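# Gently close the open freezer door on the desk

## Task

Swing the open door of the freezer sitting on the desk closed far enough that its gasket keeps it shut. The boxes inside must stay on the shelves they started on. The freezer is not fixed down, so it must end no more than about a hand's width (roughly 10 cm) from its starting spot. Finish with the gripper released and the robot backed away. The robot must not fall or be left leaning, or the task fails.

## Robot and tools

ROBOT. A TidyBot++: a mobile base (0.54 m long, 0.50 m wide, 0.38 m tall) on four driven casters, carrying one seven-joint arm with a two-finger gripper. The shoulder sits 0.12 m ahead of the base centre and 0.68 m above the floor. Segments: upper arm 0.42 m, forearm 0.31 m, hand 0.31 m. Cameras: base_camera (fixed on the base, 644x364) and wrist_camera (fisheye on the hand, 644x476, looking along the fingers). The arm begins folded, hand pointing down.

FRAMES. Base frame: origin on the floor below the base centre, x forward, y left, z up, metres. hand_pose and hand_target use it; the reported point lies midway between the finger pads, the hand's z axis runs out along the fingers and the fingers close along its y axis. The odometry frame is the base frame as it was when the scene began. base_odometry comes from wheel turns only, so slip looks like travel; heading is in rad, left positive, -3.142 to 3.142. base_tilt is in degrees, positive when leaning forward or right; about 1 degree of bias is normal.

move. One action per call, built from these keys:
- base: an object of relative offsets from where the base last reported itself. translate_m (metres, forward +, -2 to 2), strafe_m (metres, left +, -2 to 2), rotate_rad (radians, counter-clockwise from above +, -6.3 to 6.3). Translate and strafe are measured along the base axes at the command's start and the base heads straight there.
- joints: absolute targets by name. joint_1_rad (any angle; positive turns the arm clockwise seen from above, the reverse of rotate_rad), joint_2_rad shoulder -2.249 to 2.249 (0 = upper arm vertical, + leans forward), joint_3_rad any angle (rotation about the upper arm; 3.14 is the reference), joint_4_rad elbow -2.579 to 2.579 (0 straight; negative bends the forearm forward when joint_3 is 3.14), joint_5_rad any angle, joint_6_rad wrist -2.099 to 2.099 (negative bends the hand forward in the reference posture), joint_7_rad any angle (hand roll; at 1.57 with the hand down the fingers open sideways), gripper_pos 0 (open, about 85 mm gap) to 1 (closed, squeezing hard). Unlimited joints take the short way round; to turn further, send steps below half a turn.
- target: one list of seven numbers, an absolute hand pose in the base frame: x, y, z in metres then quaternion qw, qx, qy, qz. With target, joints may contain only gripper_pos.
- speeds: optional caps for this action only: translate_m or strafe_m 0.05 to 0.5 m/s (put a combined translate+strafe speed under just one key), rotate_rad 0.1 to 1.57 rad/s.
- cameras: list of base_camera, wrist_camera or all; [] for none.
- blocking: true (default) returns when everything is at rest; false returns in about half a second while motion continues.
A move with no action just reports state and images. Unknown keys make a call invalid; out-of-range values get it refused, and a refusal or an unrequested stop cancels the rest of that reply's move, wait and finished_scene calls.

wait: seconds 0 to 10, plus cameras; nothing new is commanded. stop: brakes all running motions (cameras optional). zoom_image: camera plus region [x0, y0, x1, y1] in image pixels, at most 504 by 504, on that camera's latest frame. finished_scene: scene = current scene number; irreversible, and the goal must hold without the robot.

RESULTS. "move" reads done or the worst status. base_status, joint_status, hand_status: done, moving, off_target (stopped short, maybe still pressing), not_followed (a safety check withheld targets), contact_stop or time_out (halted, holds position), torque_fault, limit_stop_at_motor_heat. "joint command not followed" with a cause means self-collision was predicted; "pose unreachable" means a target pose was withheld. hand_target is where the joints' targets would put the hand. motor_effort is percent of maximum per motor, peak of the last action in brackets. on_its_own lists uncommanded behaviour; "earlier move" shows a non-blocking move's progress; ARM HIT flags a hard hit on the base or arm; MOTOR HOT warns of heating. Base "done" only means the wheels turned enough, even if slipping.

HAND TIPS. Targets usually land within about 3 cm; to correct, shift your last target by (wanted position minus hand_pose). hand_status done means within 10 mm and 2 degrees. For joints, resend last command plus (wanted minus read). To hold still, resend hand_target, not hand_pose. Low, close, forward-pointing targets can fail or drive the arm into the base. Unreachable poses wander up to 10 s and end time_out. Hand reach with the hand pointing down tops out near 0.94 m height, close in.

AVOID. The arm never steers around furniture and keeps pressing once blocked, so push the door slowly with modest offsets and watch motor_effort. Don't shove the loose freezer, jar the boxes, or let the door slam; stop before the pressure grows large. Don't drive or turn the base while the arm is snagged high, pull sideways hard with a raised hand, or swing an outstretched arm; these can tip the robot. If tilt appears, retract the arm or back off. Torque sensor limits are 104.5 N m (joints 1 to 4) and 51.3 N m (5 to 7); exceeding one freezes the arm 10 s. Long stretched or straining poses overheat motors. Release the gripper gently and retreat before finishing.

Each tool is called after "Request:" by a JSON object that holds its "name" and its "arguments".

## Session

Request:
{"name": "move", "arguments": {}}

Scene clock: 0.00 s.
base_odometry: x=+0.000 y=+0.000 heading=+0.000
base_tilt: forward=-0.9 right=+0.0
base_status: not commanded
joint_positions: joint_1_rad=+0.033 joint_2_rad=-0.300 joint_3_rad=+3.150 joint_4_rad=-2.541 joint_5_rad=-0.001 joint_6_rad=-0.896 joint_7_rad=+1.554 gripper_pos=+0.000
joint_status: not commanded
motor_effort: joint_1_rad=-1 joint_2_rad=-3 joint_3_rad=+0 joint_4_rad=+13 joint_5_rad=+0 joint_6_rad=-1 joint_7_rad=+0
hand_pose: x=+0.2421 y=-0.0033 z=+0.5771 quat_wxyz=(-0.001, +1.000, -0.029, +0.002) (m; base frame)
hand_target: x=+0.2429 y=-0.0033 z=+0.5774 quat_wxyz=(-0.001, +1.000, -0.029, +0.003) (m; base frame)
hand_status: not commanded
pictures: base_camera, wrist_camera
camera_calibration:
wrist_camera: T_world_to_cam=[[-0.11106, -0.993792, 0.00662563, 0.0192637], [-0.993202, 0.110755, -0.0358315, 0.32353], [0.0348752, -0.01056, -0.999336, 0.700584], [0, 0, 0, 1]] pos_world=[0.299037, -0.00929039, 0.711583]

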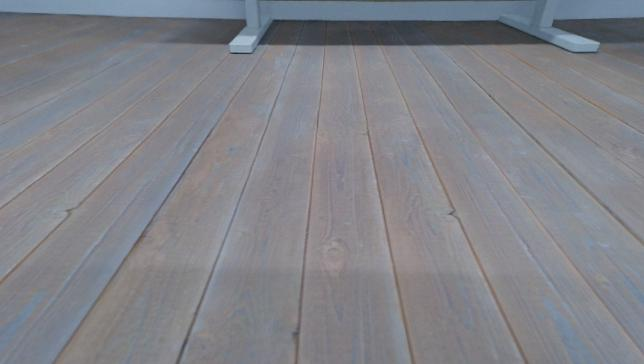

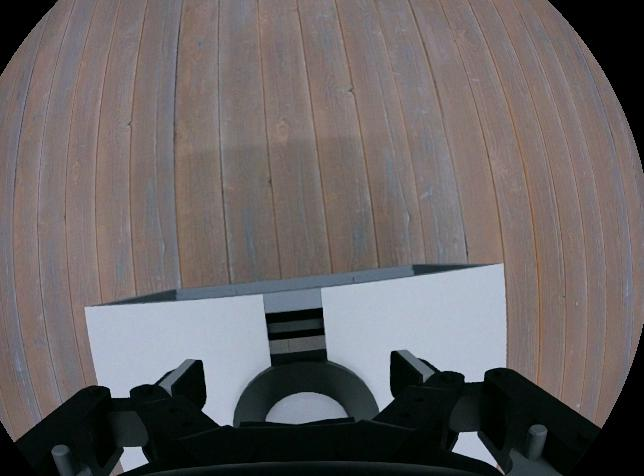

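Request:
{"name": "move", "arguments": {"joints": {"joint_1_rad": 0.0, "joint_2_rad": 0.32, "joint_3_rad": 3.14, "joint_4_rad": -2.22, "joint_5_rad": 0.0, "joint_6_rad": 0.97, "joint_7_rad": 1.57, "gripper_pos": 1.0}}}

Scene clock: 5.23 s.
move: done
base_odometry: x=+0.000 y=+0.000 heading=+0.000
base_tilt: forward=-0.9 right=+0.0
base_status: not commanded
joint_positions: joint_1_rad=+0.020 joint_2_rad=+0.299 joint_3_rad=+3.150 joint_4_rad=-2.247 joint_5_rad=-0.001 joint_6_rad=+0.917 joint_7_rad=+1.554 gripper_pos=+0.999
joint_status: all done
motor_effort: joint_1_rad=+0(1) joint_2_rad=-27(28) joint_3_rad=+0(1) joint_4_rad=+15(17) joint_5_rad=-1(1) joint_6_rad=+8(8) joint_7_rad=+0(2)
hand_pose: x=+0.7299 y=-0.0152 z=+0.8058 quat_wxyz=(+0.004, +0.727, -0.016, +0.686) (m; base frame)
hand_target: x=+0.7405 y=+0.0022 z=+0.8223 quat_wxyz=(-0.001, +0.707, +0.000, +0.707) (m; base frame)
hand_status: not commanded
pictures: base_camera, wrist_camera
camera_calibration:
wrist_camera: T_world_to_cam=[[-0.0415033, -0.996853, -0.0675441, 0.0689706], [-0.0226546, 0.0685238, -0.997392, 0.883393], [0.998881, -0.0398649, -0.0254273, -0.576855], [0, 0, 0, 1]] pos_world=[0.599085, -0.0147762, 0.87108]

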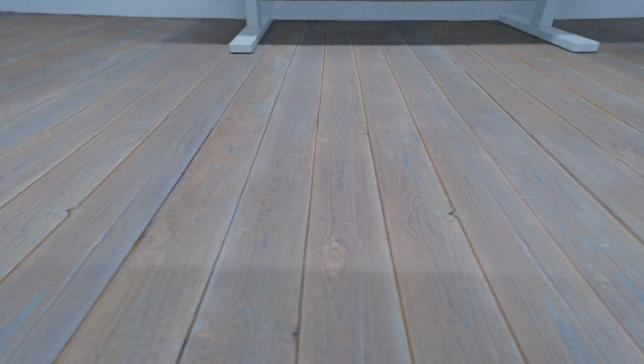

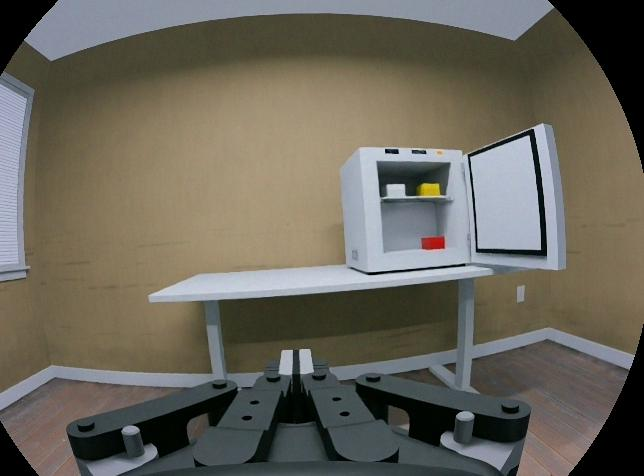

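Request:
{"name": "zoom_image", "arguments": {"camera": "wrist_camera", "region": [330, 110, 580, 290]}}

Scaled by 2.016.

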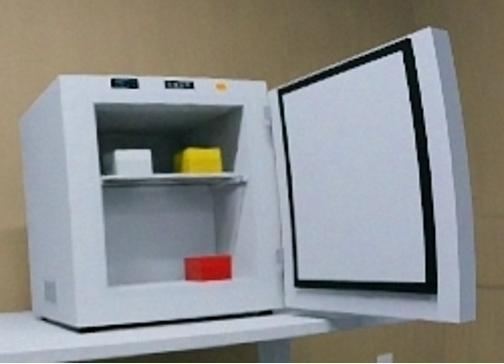

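Request:
{"name": "move", "arguments": {"base": {"translate_m": 0.45, "strafe_m": -1.3, "rotate_rad": -0.05}, "joints": {"joint_1_rad": -0.7, "joint_2_rad": 0.32, "joint_3_rad": 3.14, "joint_4_rad": -2.22, "joint_5_rad": 0.0, "joint_6_rad": 1.03, "joint_7_rad": 1.57, "gripper_pos": 1.0}}}

Scene clock: 43.50 s.
move: done
base_odometry: x=+0.450 y=-1.300 heading=-0.050
base_tilt: forward=-0.9 right=+0.0
base_status: done
joint_positions: joint_1_rad=-0.686 joint_2_rad=+0.299 joint_3_rad=+3.142 joint_4_rad=-2.247 joint_5_rad=-0.001 joint_6_rad=+0.981 joint_7_rad=+1.554 gripper_pos=+0.999
joint_status: all done
motor_effort: joint_1_rad=+0(3) joint_2_rad=-27(28) joint_3_rad=+0(2) joint_4_rad=+15(17) joint_5_rad=-1(2) joint_6_rad=+8(9) joint_7_rad=-1(1)
hand_pose: x=+0.5914 y=+0.3884 z=+0.8253 quat_wxyz=(-0.244, +0.666, +0.231, +0.666) (m; base frame)
hand_target: x=+0.5925 y=+0.4017 z=+0.8410 quat_wxyz=(-0.251, +0.644, +0.235, +0.684) (m; base frame)
hand_status: not commanded
pictures: base_camera, wrist_camera
camera_calibration:
wrist_camera: T_world_to_cam=[[0.624373, -0.777933, -0.0705538, -0.00944454], [-0.0148469, 0.0784879, -0.996805, 0.863057], [0.780985, 0.623425, 0.0374558, -0.602603], [0, 0, 0, 1]] pos_world=[0.489335, 0.300591, 0.882204]

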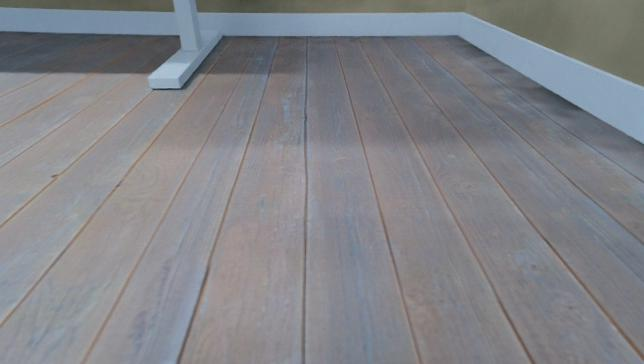

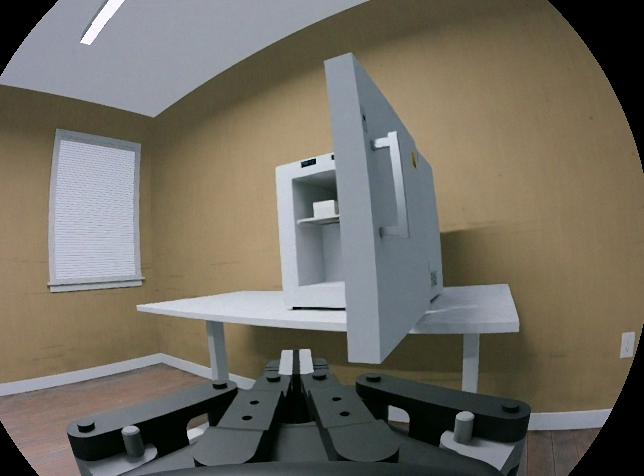

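Request:
{"name": "zoom_image", "arguments": {"camera": "wrist_camera", "region": [260, 230, 530, 380]}}

Scaled by 1.867.

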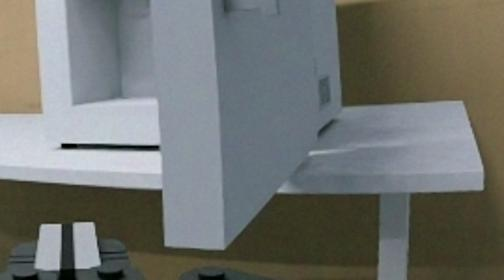

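Request:
{"name": "move", "arguments": {"base": {"translate_m": 0.355, "strafe_m": 0.045}}}

Scene clock: 94.80 s.
move: done
base_odometry: x=+0.807 y=-1.273 heading=-0.051
base_tilt: forward=-0.9 right=+0.0
base_status: done
joint_positions: joint_1_rad=-0.688 joint_2_rad=+0.305 joint_3_rad=+3.142 joint_4_rad=-2.243 joint_5_rad=-0.001 joint_6_rad=+0.983 joint_7_rad=+1.554 gripper_pos=+0.999
joint_status: not commanded
motor_effort: joint_1_rad=+0(1) joint_2_rad=-27(29) joint_3_rad=+0(1) joint_4_rad=+15(16) joint_5_rad=+0(1) joint_6_rad=+8(8) joint_7_rad=+0(1)
hand_pose: x=+0.5923 y=+0.3902 z=+0.8241 quat_wxyz=(-0.245, +0.666, +0.232, +0.666) (m; base frame)
hand_target: x=+0.5925 y=+0.4017 z=+0.8410 quat_wxyz=(-0.251, +0.644, +0.235, +0.684) (m; base frame)
hand_status: not commanded
pictures: base_camera, wrist_camera
camera_calibration:
wrist_camera: T_world_to_cam=[[0.625426, -0.777088, -0.0705509, -0.00964014], [-0.0149281, 0.0784841, -0.996804, 0.861786], [0.780141, 0.62448, 0.0374856, -0.604266], [0, 0, 0, 1]] pos_world=[0.490306, 0.302224, 0.881002]

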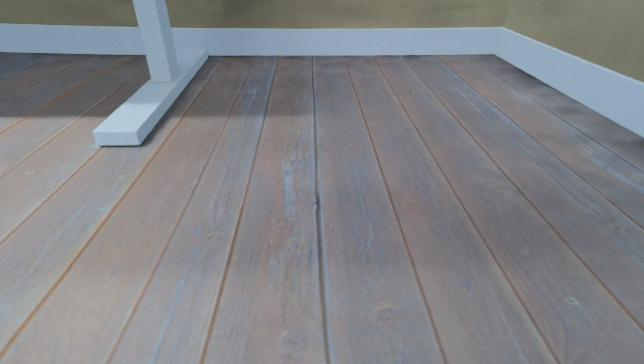

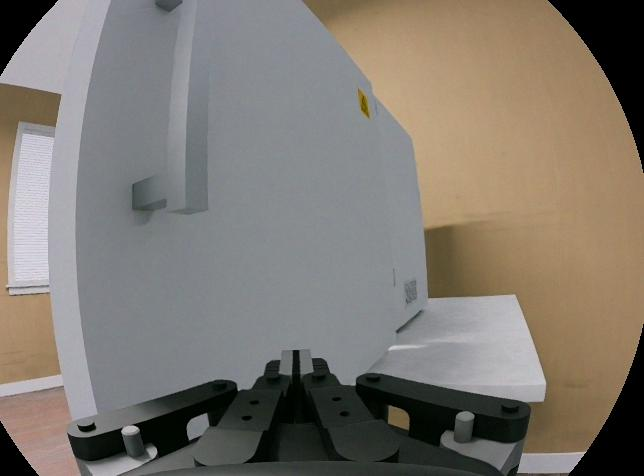

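Request:
{"name": "move", "arguments": {"base": {"translate_m": -0.07, "strafe_m": 0.49, "rotate_rad": -0.2}, "speeds": {"strafe_m": 0.2, "rotate_rad": 0.1}, "cameras": ["wrist_camera"]}}

Scene clock: 102.93 s.
move: done
base_odometry: x=+0.762 y=-0.780 heading=-0.252
base_tilt: forward=-0.9 right=+0.0
base_status: done
joint_positions: joint_1_rad=-0.693 joint_2_rad=+0.305 joint_3_rad=+3.142 joint_4_rad=-2.243 joint_5_rad=-0.001 joint_6_rad=+0.984 joint_7_rad=+1.554 gripper_pos=+0.999
joint_status: not commanded
motor_effort: joint_1_rad=+0(4) joint_2_rad=-27(28) joint_3_rad=-1(4) joint_4_rad=+15(17) joint_5_rad=+0(1) joint_6_rad=+8(8) joint_7_rad=+0(1)
hand_pose: x=+0.5903 y=+0.3926 z=+0.8244 quat_wxyz=(-0.246, +0.665, +0.233, +0.665) (m; base frame)
hand_target: x=+0.5925 y=+0.4017 z=+0.8410 quat_wxyz=(-0.251, +0.644, +0.235, +0.684) (m; base frame)
hand_status: not commanded
pictures: wrist_camera
camera_calibration:
wrist_camera: T_world_to_cam=[[0.629442, -0.77385, -0.0704274, -0.0102242], [-0.0145157, 0.0789089, -0.996776, 0.86138], [0.776912, 0.628435, 0.0384355, -0.604675], [0, 0, 0, 1]] pos_world=[0.488719, 0.304116, 0.881124]

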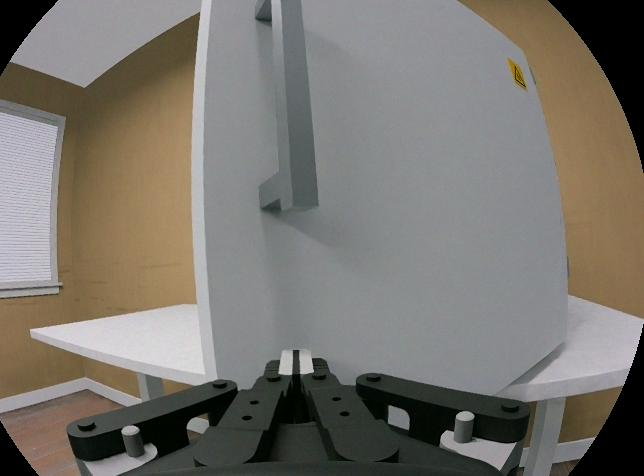

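Request:
{"name": "move", "arguments": {"base": {"translate_m": 0.0, "strafe_m": 0.268, "rotate_rad": -0.2}, "speeds": {"strafe_m": 0.18, "rotate_rad": 0.12}, "cameras": ["wrist_camera"]}}

Request:
{"name": "move", "arguments": {"base": {"translate_m": 0.033, "strafe_m": 0.25, "rotate_rad": -0.2}, "speeds": {"strafe_m": 0.15, "rotate_rad": 0.12}, "cameras": ["wrist_camera"]}}

Scene clock: 111.23 s.
move: done
base_odometry: x=+0.829 y=-0.520 heading=-0.452
base_tilt: forward=-0.9 right=+0.0
base_status: done
joint_positions: joint_1_rad=-0.695 joint_2_rad=+0.306 joint_3_rad=+3.142 joint_4_rad=-2.243 joint_5_rad=-0.001 joint_6_rad=+0.985 joint_7_rad=+1.554 gripper_pos=+0.999
joint_status: not commanded
motor_effort: joint_1_rad=+0(2) joint_2_rad=-27(29) joint_3_rad=-1(2) joint_4_rad=+15(18) joint_5_rad=+0(1) joint_6_rad=+8(8) joint_7_rad=+0(1)
hand_pose: x=+0.5897 y=+0.3934 z=+0.8246 quat_wxyz=(-0.247, +0.665, +0.234, +0.665) (m; base frame)
hand_target: x=+0.5925 y=+0.4017 z=+0.8410 quat_wxyz=(-0.251, +0.644, +0.235, +0.684) (m; base frame)
hand_status: not commanded
pictures: wrist_camera
camera_calibration:
wrist_camera: T_world_to_cam=[[0.630766, -0.772762, -0.0705227, -0.0103355], [-0.0140933, 0.0794593, -0.996738, 0.861009], [0.775845, 0.629702, 0.0392294, -0.60525], [0, 0, 0, 1]] pos_world=[0.488235, 0.304726, 0.881215]

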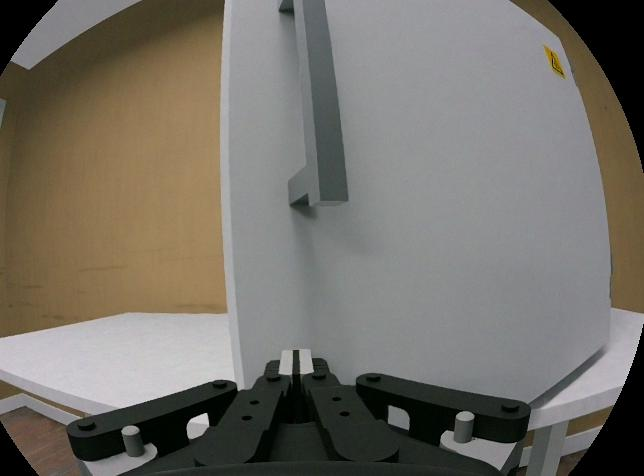

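Scene clock: 113.53 s.
move: done
base_odometry: x=+0.968 y=-0.310 heading=-0.653
base_tilt: forward=-0.9 right=+0.0
base_status: done
joint_positions: joint_1_rad=-0.697 joint_2_rad=+0.306 joint_3_rad=+3.142 joint_4_rad=-2.243 joint_5_rad=-0.001 joint_6_rad=+0.985 joint_7_rad=+1.554 gripper_pos=+0.999
joint_status: not commanded
motor_effort: joint_1_rad=+0(2) joint_2_rad=-27(29) joint_3_rad=+0(2) joint_4_rad=+15(17) joint_5_rad=+0(1) joint_6_rad=+8(8) joint_7_rad=+0(1)
hand_pose: x=+0.5889 y=+0.3946 z=+0.8245 quat_wxyz=(-0.248, +0.664, +0.234, +0.665) (m; base frame)
hand_target: x=+0.5925 y=+0.4017 z=+0.8410 quat_wxyz=(-0.251, +0.644, +0.235, +0.684) (m; base frame)
hand_status: not commanded
pictures: wrist_camera
camera_calibration:
wrist_camera: T_world_to_cam=[[0.632512, -0.77132, -0.0706638, -0.010452], [-0.0143593, 0.0795392, -0.996728, 0.860946], [0.774417, 0.631458, 0.0392339, -0.605195], [0, 0, 0, 1]] pos_world=[0.487647, 0.305614, 0.881135]

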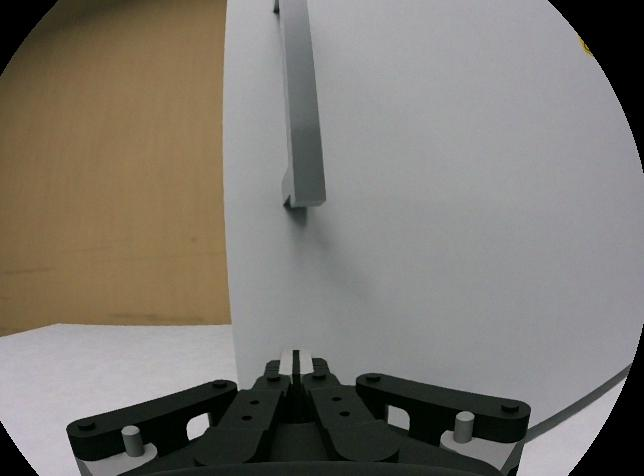

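Request:
{"name": "move", "arguments": {"cameras": ["base_camera", "wrist_camera"]}}

Scene clock: 121.60 s.
base_odometry: x=+0.968 y=-0.310 heading=-0.653
base_tilt: forward=-0.9 right=+0.0
base_status: done
joint_positions: joint_1_rad=-0.697 joint_2_rad=+0.306 joint_3_rad=+3.142 joint_4_rad=-2.243 joint_5_rad=-0.001 joint_6_rad=+0.985 joint_7_rad=+1.554 gripper_pos=+0.999
joint_status: not commanded
motor_effort: joint_1_rad=+0(2) joint_2_rad=-27(29) joint_3_rad=-1(2) joint_4_rad=+15(17) joint_5_rad=-1(1) joint_6_rad=+8(8) joint_7_rad=+0(1)
hand_pose: x=+0.5889 y=+0.3946 z=+0.8245 quat_wxyz=(-0.248, +0.664, +0.234, +0.665) (m; base frame)
hand_target: x=+0.5925 y=+0.4017 z=+0.8410 quat_wxyz=(-0.251, +0.644, +0.235, +0.684) (m; base frame)
hand_status: not commanded
pictures: base_camera, wrist_camera
camera_calibration:
wrist_camera: T_world_to_cam=[[0.632512, -0.77132, -0.0706638, -0.010452], [-0.0143593, 0.0795392, -0.996728, 0.860946], [0.774417, 0.631458, 0.0392339, -0.605195], [0, 0, 0, 1]] pos_world=[0.487647, 0.305614, 0.881135]

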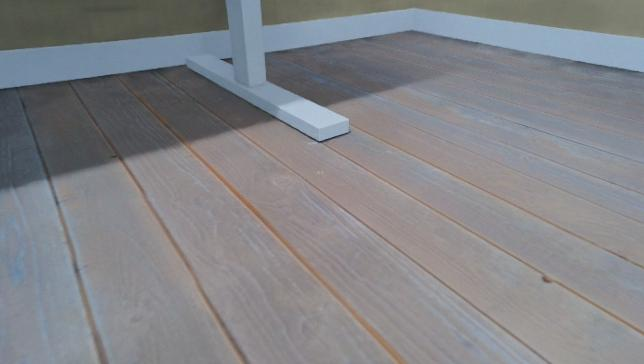

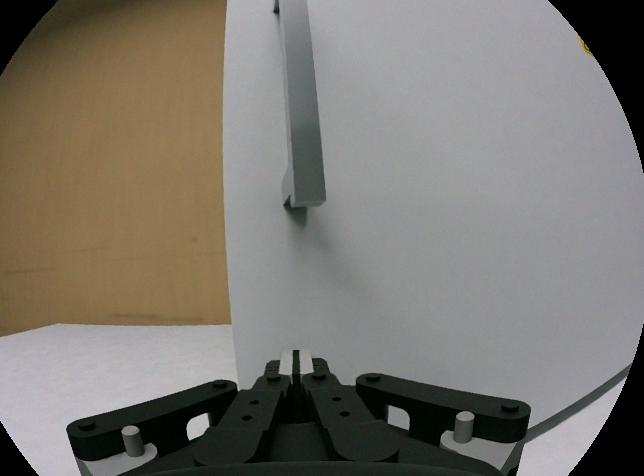

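Request:
{"name": "move", "arguments": {"base": {"translate_m": 0.033, "strafe_m": 0.0226}, "speeds": {"translate_m": 0.1}, "cameras": ["wrist_camera"]}}

Request:
{"name": "move", "arguments": {"base": {"translate_m": 0.0165, "strafe_m": 0.0113}, "speeds": {"translate_m": 0.05}, "cameras": ["wrist_camera"]}}

Scene clock: 125.70 s.
move: done
base_odometry: x=+1.008 y=-0.312 heading=-0.653
base_tilt: forward=-0.9 right=+0.0
base_status: done
joint_positions: joint_1_rad=-0.697 joint_2_rad=+0.307 joint_3_rad=+3.142 joint_4_rad=-2.243 joint_5_rad=-0.001 joint_6_rad=+0.986 joint_7_rad=+1.554 gripper_pos=+0.999
joint_status: not commanded
motor_effort: joint_1_rad=+1(1) joint_2_rad=-27(29) joint_3_rad=+0(1) joint_4_rad=+15(17) joint_5_rad=+0(1) joint_6_rad=+8(8) joint_7_rad=+0(1)
hand_pose: x=+0.5891 y=+0.3947 z=+0.8243 quat_wxyz=(-0.248, +0.664, +0.234, +0.665) (m; base frame)
hand_target: x=+0.5925 y=+0.4017 z=+0.8410 quat_wxyz=(-0.251, +0.644, +0.235, +0.684) (m; base frame)
hand_status: not commanded
pictures: wrist_camera
camera_calibration:
wrist_camera: T_world_to_cam=[[0.632518, -0.771315, -0.0706645, -0.0104657], [-0.0142772, 0.0796075, -0.996724, 0.860694], [0.774414, 0.631455, 0.039341, -0.605536], [0, 0, 0, 1]] pos_world=[0.487843, 0.305778, 0.880957]

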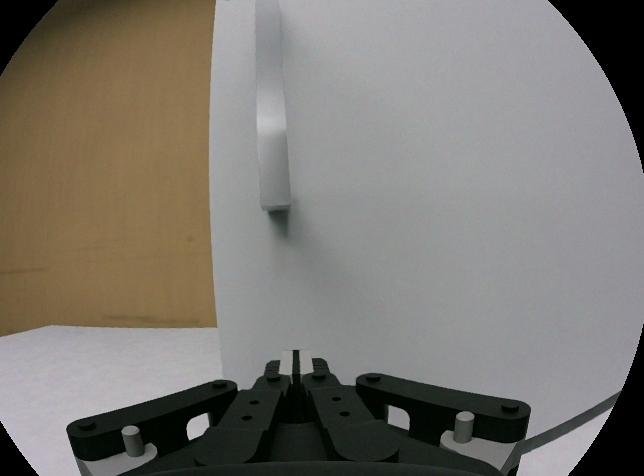

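Scene clock: 126.57 s.
move: done
base_odometry: x=+1.028 y=-0.313 heading=-0.653
base_tilt: forward=-0.9 right=+0.0
base_status: done
joint_positions: joint_1_rad=-0.697 joint_2_rad=+0.307 joint_3_rad=+3.142 joint_4_rad=-2.242 joint_5_rad=-0.001 joint_6_rad=+0.986 joint_7_rad=+1.554 gripper_pos=+0.999
joint_status: not commanded
motor_effort: joint_1_rad=+0(1) joint_2_rad=-27(30) joint_3_rad=-1(1) joint_4_rad=+15(16) joint_5_rad=-1(1) joint_6_rad=+8(8) joint_7_rad=+0(1)
hand_pose: x=+0.5892 y=+0.3948 z=+0.8241 quat_wxyz=(-0.248, +0.664, +0.235, +0.665) (m; base frame)
hand_target: x=+0.5925 y=+0.4017 z=+0.8410 quat_wxyz=(-0.251, +0.644, +0.235, +0.684) (m; base frame)
hand_status: not commanded
pictures: wrist_camera
camera_calibration:
wrist_camera: T_world_to_cam=[[0.632507, -0.771324, -0.0706625, -0.0104702], [-0.0144296, 0.0794799, -0.996732, 0.86064], [0.77442, 0.63146, 0.0391418, -0.605482], [0, 0, 0, 1]] pos_world=[0.487939, 0.305858, 0.880787]

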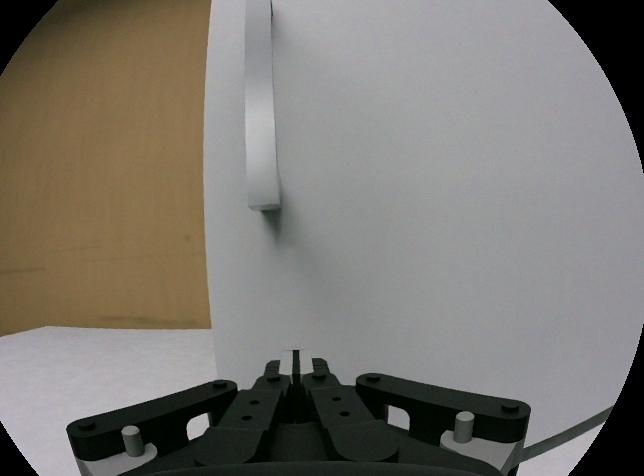

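Request:
{"name": "move", "arguments": {"base": {"translate_m": 0.0165, "strafe_m": 0.0113}, "speeds": {"translate_m": 0.05}, "cameras": ["wrist_camera"]}}

Scene clock: 130.30 s.
move: done
base_odometry: x=+1.047 y=-0.313 heading=-0.652
base_tilt: forward=-0.9 right=+0.0
base_status: done
joint_positions: joint_1_rad=-0.697 joint_2_rad=+0.289 joint_3_rad=+3.140 joint_4_rad=-2.269 joint_5_rad=-0.001 joint_6_rad=+0.990 joint_7_rad=+1.554 gripper_pos=+0.999
joint_status: not commanded
motor_effort: joint_1_rad=+1(2) joint_2_rad=-20(28) joint_3_rad=+1(2) joint_4_rad=+25(28) joint_5_rad=-1(2) joint_6_rad=+7(8) joint_7_rad=+0(1)
hand_pose: x=+0.5814 y=+0.3894 z=+0.8239 quat_wxyz=(-0.248, +0.666, +0.235, +0.663) (m; base frame)
hand_target: x=+0.5925 y=+0.4017 z=+0.8410 quat_wxyz=(-0.251, +0.644, +0.235, +0.684) (m; base frame)
hand_status: not commanded
pictures: wrist_camera
camera_calibration:
wrist_camera: T_world_to_cam=[[0.633481, -0.770487, -0.0710677, -0.0102614], [-0.0176714, 0.0774169, -0.996842, 0.863537], [0.773556, 0.632737, 0.0354266, -0.592939], [0, 0, 0, 1]] pos_world=[0.480432, 0.300415, 0.881087]

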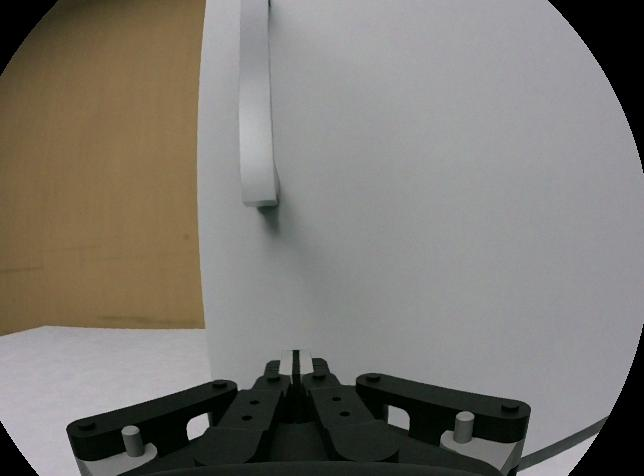

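Request:
{"name": "move", "arguments": {"base": {"translate_m": 0.0124, "strafe_m": 0.0085}, "speeds": {"translate_m": 0.05}, "cameras": ["wrist_camera"]}}

Scene clock: 132.43 s.
move: done
base_odometry: x=+1.062 y=-0.314 heading=-0.653
base_tilt: forward=-0.9 right=+0.0
base_status: done
joint_positions: joint_1_rad=-0.697 joint_2_rad=+0.266 joint_3_rad=+3.137 joint_4_rad=-2.300 joint_5_rad=-0.001 joint_6_rad=+0.994 joint_7_rad=+1.554 gripper_pos=+0.999
joint_status: not commanded
motor_effort: joint_1_rad=+1(3) joint_2_rad=-16(21) joint_3_rad=+2(4) joint_4_rad=+29(36) joint_5_rad=-1(3) joint_6_rad=+7(9) joint_7_rad=+0(1)
hand_pose: x=+0.5711 y=+0.3836 z=+0.8238 quat_wxyz=(-0.249, +0.667, +0.237, +0.661) (m; base frame)
hand_target: x=+0.5925 y=+0.4017 z=+0.8410 quat_wxyz=(-0.251, +0.644, +0.235, +0.684) (m; base frame)
hand_status: not commanded
pictures: wrist_camera
camera_calibration:
wrist_camera: T_world_to_cam=[[0.636143, -0.768216, -0.07188, -0.00997], [-0.0219497, 0.0751046, -0.996934, 0.867026], [0.771259, 0.63577, 0.0309151, -0.57743], [0, 0, 0, 1]] pos_world=[0.470721, 0.294336, 0.881503]

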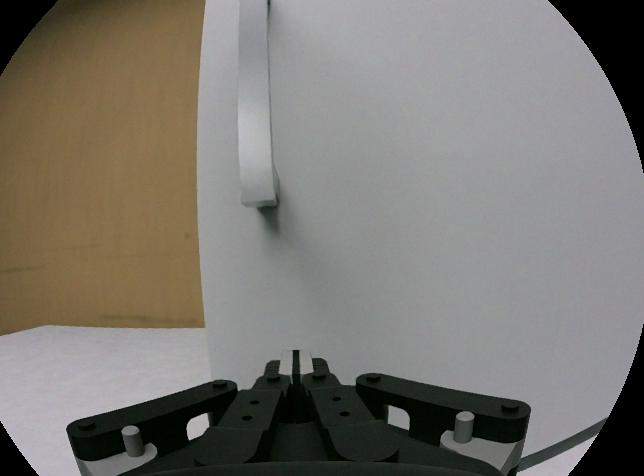

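Request:
{"name": "move", "arguments": {"base": {"translate_m": 0.0124, "strafe_m": 0.0085}, "speeds": {"translate_m": 0.05}, "cameras": ["wrist_camera"]}}

Scene clock: 134.73 s.
move: done
base_odometry: x=+1.076 y=-0.315 heading=-0.653
base_tilt: forward=-1.0 right=+0.0
base_status: done
joint_positions: joint_1_rad=-0.702 joint_2_rad=+0.261 joint_3_rad=+3.131 joint_4_rad=-2.307 joint_5_rad=-0.001 joint_6_rad=+0.995 joint_7_rad=+1.554 gripper_pos=+0.999
joint_status: not commanded
motor_effort: joint_1_rad=+2(4) joint_2_rad=-16(18) joint_3_rad=+3(4) joint_4_rad=+30(37) joint_5_rad=-2(3) joint_6_rad=+7(8) joint_7_rad=+0(1)
hand_pose: x=+0.5655 y=+0.3862 z=+0.8238 quat_wxyz=(-0.253, +0.666, +0.240, +0.660) (m; base frame)
hand_target: x=+0.5925 y=+0.4017 z=+0.8410 quat_wxyz=(-0.251, +0.644, +0.235, +0.684) (m; base frame)
hand_status: not commanded
pictures: wrist_camera
camera_calibration:
wrist_camera: T_world_to_cam=[[0.643544, -0.761903, -0.0731804, -0.00996129], [-0.0239637, 0.0755066, -0.996857, 0.867709], [0.765034, 0.643275, 0.0303337, -0.573675], [0, 0, 0, 1]] pos_world=[0.466085, 0.295923, 0.881655]

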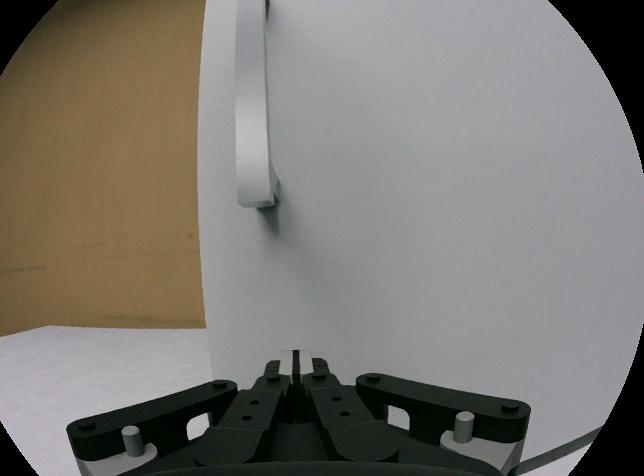

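Request:
{"name": "move", "arguments": {"base": {"translate_m": -0.2476, "strafe_m": -0.1694}, "speeds": {"translate_m": 0.3}, "cameras": ["wrist_camera"]}}

Scene clock: 141.87 s.
move: done
base_odometry: x=+0.777 y=-0.299 heading=-0.653
base_tilt: forward=-0.9 right=+0.0
base_status: done
joint_positions: joint_1_rad=-0.702 joint_2_rad=+0.314 joint_3_rad=+3.134 joint_4_rad=-2.232 joint_5_rad=-0.001 joint_6_rad=+0.996 joint_7_rad=+1.554 gripper_pos=+0.999
joint_status: not commanded
motor_effort: joint_1_rad=+0(2) joint_2_rad=-27(30) joint_3_rad=+0(3) joint_4_rad=+15(29) joint_5_rad=+0(2) joint_6_rad=+8(9) joint_7_rad=+0(1)
hand_pose: x=+0.5873 y=+0.4026 z=+0.8283 quat_wxyz=(-0.254, +0.659, +0.236, +0.668) (m; base frame)
hand_target: x=+0.5925 y=+0.4017 z=+0.8410 quat_wxyz=(-0.251, +0.644, +0.235, +0.684) (m; base frame)
hand_status: not commanded
pictures: wrist_camera
camera_calibration:
wrist_camera: T_world_to_cam=[[0.642519, -0.762782, -0.0730302, -0.0102996], [-0.00643896, 0.0899282, -0.995927, 0.854591], [0.766243, 0.640372, 0.052869, -0.619286], [0, 0, 0, 1]] pos_world=[0.486644, 0.311865, 0.8831]

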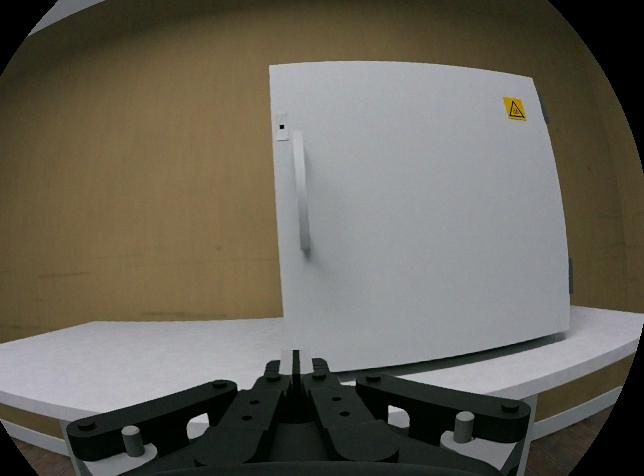

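Request:
{"name": "move", "arguments": {"base": {"translate_m": 0.0825, "strafe_m": -0.152, "rotate_rad": 0.6}, "speeds": {"translate_m": 0.3, "rotate_rad": 0.6}, "joints": {"joint_1_rad": 0.0, "joint_2_rad": 0.0, "joint_3_rad": 3.14, "joint_4_rad": -0.4, "joint_5_rad": 0.0, "joint_6_rad": -1.9, "joint_7_rad": 1.57}, "cameras": ["wrist_camera"]}}

Scene clock: 149.03 s.
move: done
base_odometry: x=+0.750 y=-0.470 heading=-0.052
base_tilt: forward=-0.9 right=+0.0
base_status: done
joint_positions: joint_1_rad=-0.020 joint_2_rad=+0.005 joint_3_rad=+3.136 joint_4_rad=-0.427 joint_5_rad=-0.001 joint_6_rad=-1.842 joint_7_rad=+1.554 gripper_pos=+0.999
joint_status: all done
motor_effort: joint_1_rad=+0(4) joint_2_rad=-12(33) joint_3_rad=+0(3) joint_4_rad=+11(23) joint_5_rad=-1(2) joint_6_rad=+6(9) joint_7_rad=+0(2)
hand_pose: x=+0.4898 y=+0.0108 z=+1.1869 quat_wxyz=(-0.009, +0.907, +0.004, +0.420) (m; base frame)
hand_target: x=+0.4735 y=+0.0019 z=+1.1847 quat_wxyz=(+0.000, +0.913, +0.000, +0.408) (m; base frame)
hand_status: not commanded
pictures: wrist_camera
camera_calibration:
wrist_camera: T_world_to_cam=[[-0.0272855, -0.998493, -0.0476245, 0.080132], [-0.621149, 0.0542636, -0.781811, 1.29362], [0.783217, 0.00824981, -0.621694, 0.48651], [0, 0, 0, 1]] pos_world=[0.424674, 0.00580128, 1.31764]

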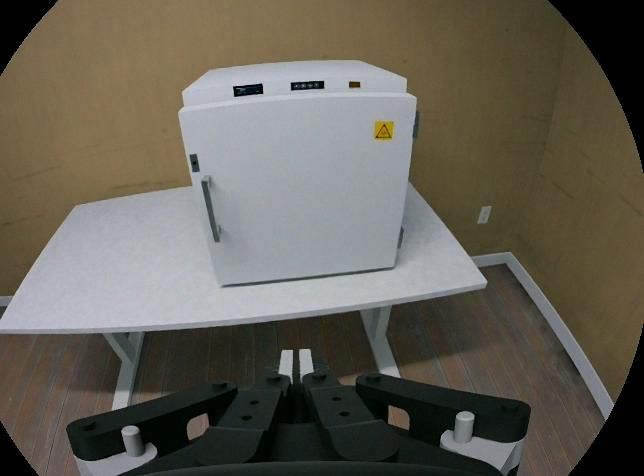

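Request:
{"name": "zoom_image", "arguments": {"camera": "wrist_camera", "region": [170, 50, 430, 130]}}

Scaled by 1.938.

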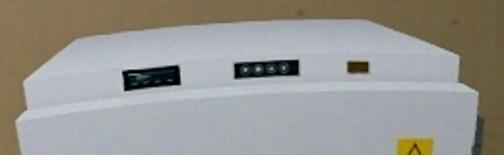

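Request:
{"name": "zoom_image", "arguments": {"camera": "wrist_camera", "region": [170, 60, 250, 130]}}

Request:
{"name": "zoom_image", "arguments": {"camera": "wrist_camera", "region": [350, 60, 430, 130]}}

Scaled by 6.300.

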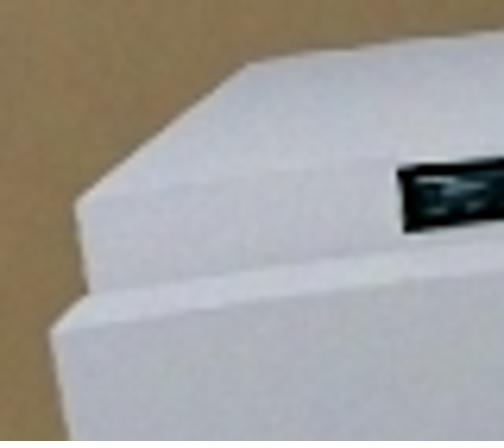

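Scaled by 6.300.

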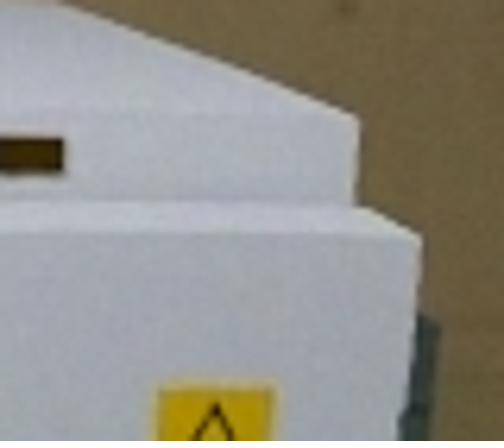

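Request:
{"name": "move", "arguments": {"base": {"translate_m": 0.215, "strafe_m": 0.68, "rotate_rad": -0.25}, "speeds": {"strafe_m": 0.4, "rotate_rad": 0.3}, "joints": {"joint_1_rad": 0.0, "joint_2_rad": 0.32, "joint_3_rad": 3.14, "joint_4_rad": -2.22, "joint_5_rad": 0.0, "joint_6_rad": 1.03, "joint_7_rad": 1.57}, "cameras": ["wrist_camera"]}}

Scene clock: 180.63 s.
move: done
base_odometry: x=+1.000 y=+0.198 heading=-0.303
base_tilt: forward=-0.9 right=+0.0
base_status: done
joint_positions: joint_1_rad=-0.011 joint_2_rad=+0.294 joint_3_rad=+3.136 joint_4_rad=-2.196 joint_5_rad=-0.001 joint_6_rad=+0.978 joint_7_rad=+1.554 gripper_pos=+0.999
joint_status: all done
motor_effort: joint_1_rad=+0(3) joint_2_rad=-27(32) joint_3_rad=+0(2) joint_4_rad=+16(23) joint_5_rad=+0(2) joint_6_rad=+8(10) joint_7_rad=+0(2)
hand_pose: x=+0.7422 y=+0.0110 z=+0.8529 quat_wxyz=(-0.013, +0.686, -0.001, +0.727) (m; base frame)
hand_target: x=+0.7400 y=+0.0022 z=+0.8409 quat_wxyz=(-0.001, +0.685, +0.000, +0.728) (m; base frame)
hand_status: not commanded
pictures: wrist_camera
camera_calibration:
wrist_camera: T_world_to_cam=[[0.0100972, -0.997309, -0.0726151, 0.0648324], [0.0902453, 0.0732313, -0.993224, 0.841403], [0.995868, 0.0034756, 0.0907419, -0.684184], [0, 0, 0, 1]] pos_world=[0.60477, 0.00541879, 0.902493]

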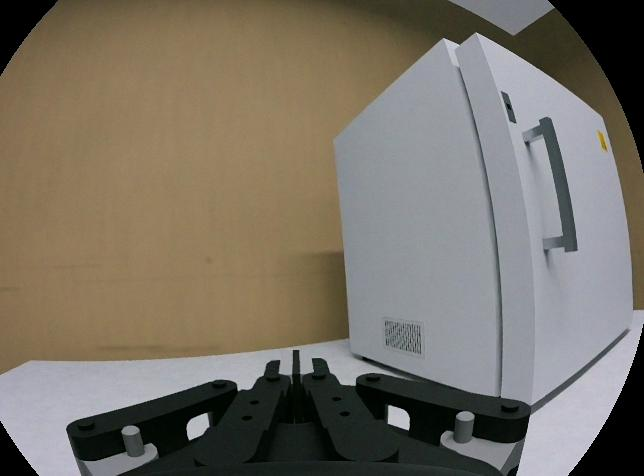

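Request:
{"name": "zoom_image", "arguments": {"camera": "wrist_camera", "region": [430, 20, 540, 110]}}

Request:
{"name": "zoom_image", "arguments": {"camera": "wrist_camera", "region": [470, 240, 560, 410]}}

Scaled by 4.582.

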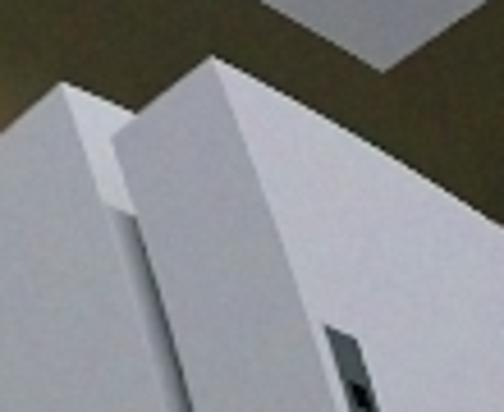

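Scaled by 2.965.

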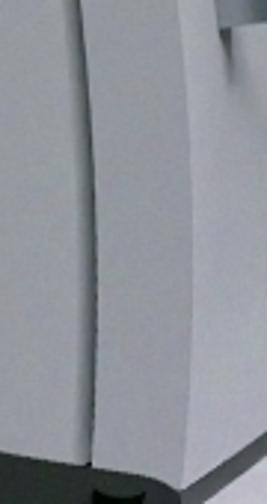

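Request:
{"name": "move", "arguments": {"base": {"translate_m": -0.3}, "cameras": ["wrist_camera"]}}

Scene clock: 196.80 s.
move: done
base_odometry: x=+0.714 y=+0.288 heading=-0.304
base_tilt: forward=-0.9 right=+0.0
base_status: done
joint_positions: joint_1_rad=-0.011 joint_2_rad=+0.303 joint_3_rad=+3.136 joint_4_rad=-2.202 joint_5_rad=-0.001 joint_6_rad=+0.983 joint_7_rad=+1.554 gripper_pos=+0.999
joint_status: not commanded
motor_effort: joint_1_rad=+0(1) joint_2_rad=-28(29) joint_3_rad=+0(1) joint_4_rad=+16(17) joint_5_rad=-1(1) joint_6_rad=+8(8) joint_7_rad=+0(1)
hand_pose: x=+0.7422 y=+0.0110 z=+0.8457 quat_wxyz=(-0.013, +0.690, -0.001, +0.724) (m; base frame)
hand_target: x=+0.7400 y=+0.0022 z=+0.8409 quat_wxyz=(-0.001, +0.685, +0.000, +0.728) (m; base frame)
hand_status: not commanded
pictures: wrist_camera
camera_calibration:
wrist_camera: T_world_to_cam=[[0.0093504, -0.997318, -0.0725948, 0.0648384], [0.0800238, 0.0731115, -0.994108, 0.842551], [0.996749, 0.003486, 0.0804928, -0.67554], [0, 0, 0, 1]] pos_world=[0.605314, 0.00541928, 0.89667]

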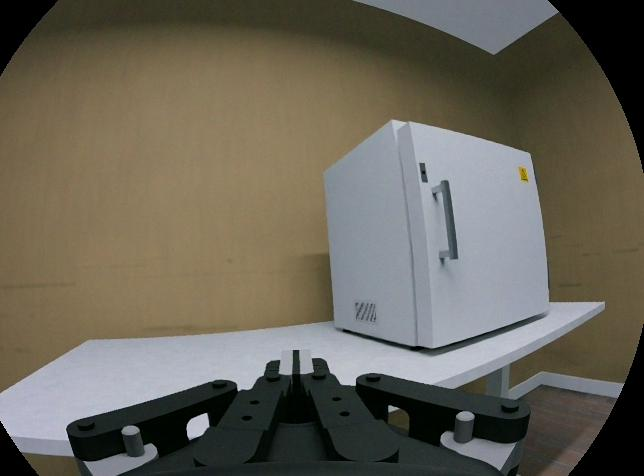

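Request:
{"name": "finished_scene", "arguments": {"scene": 2}}

The scene is finished: the task was done.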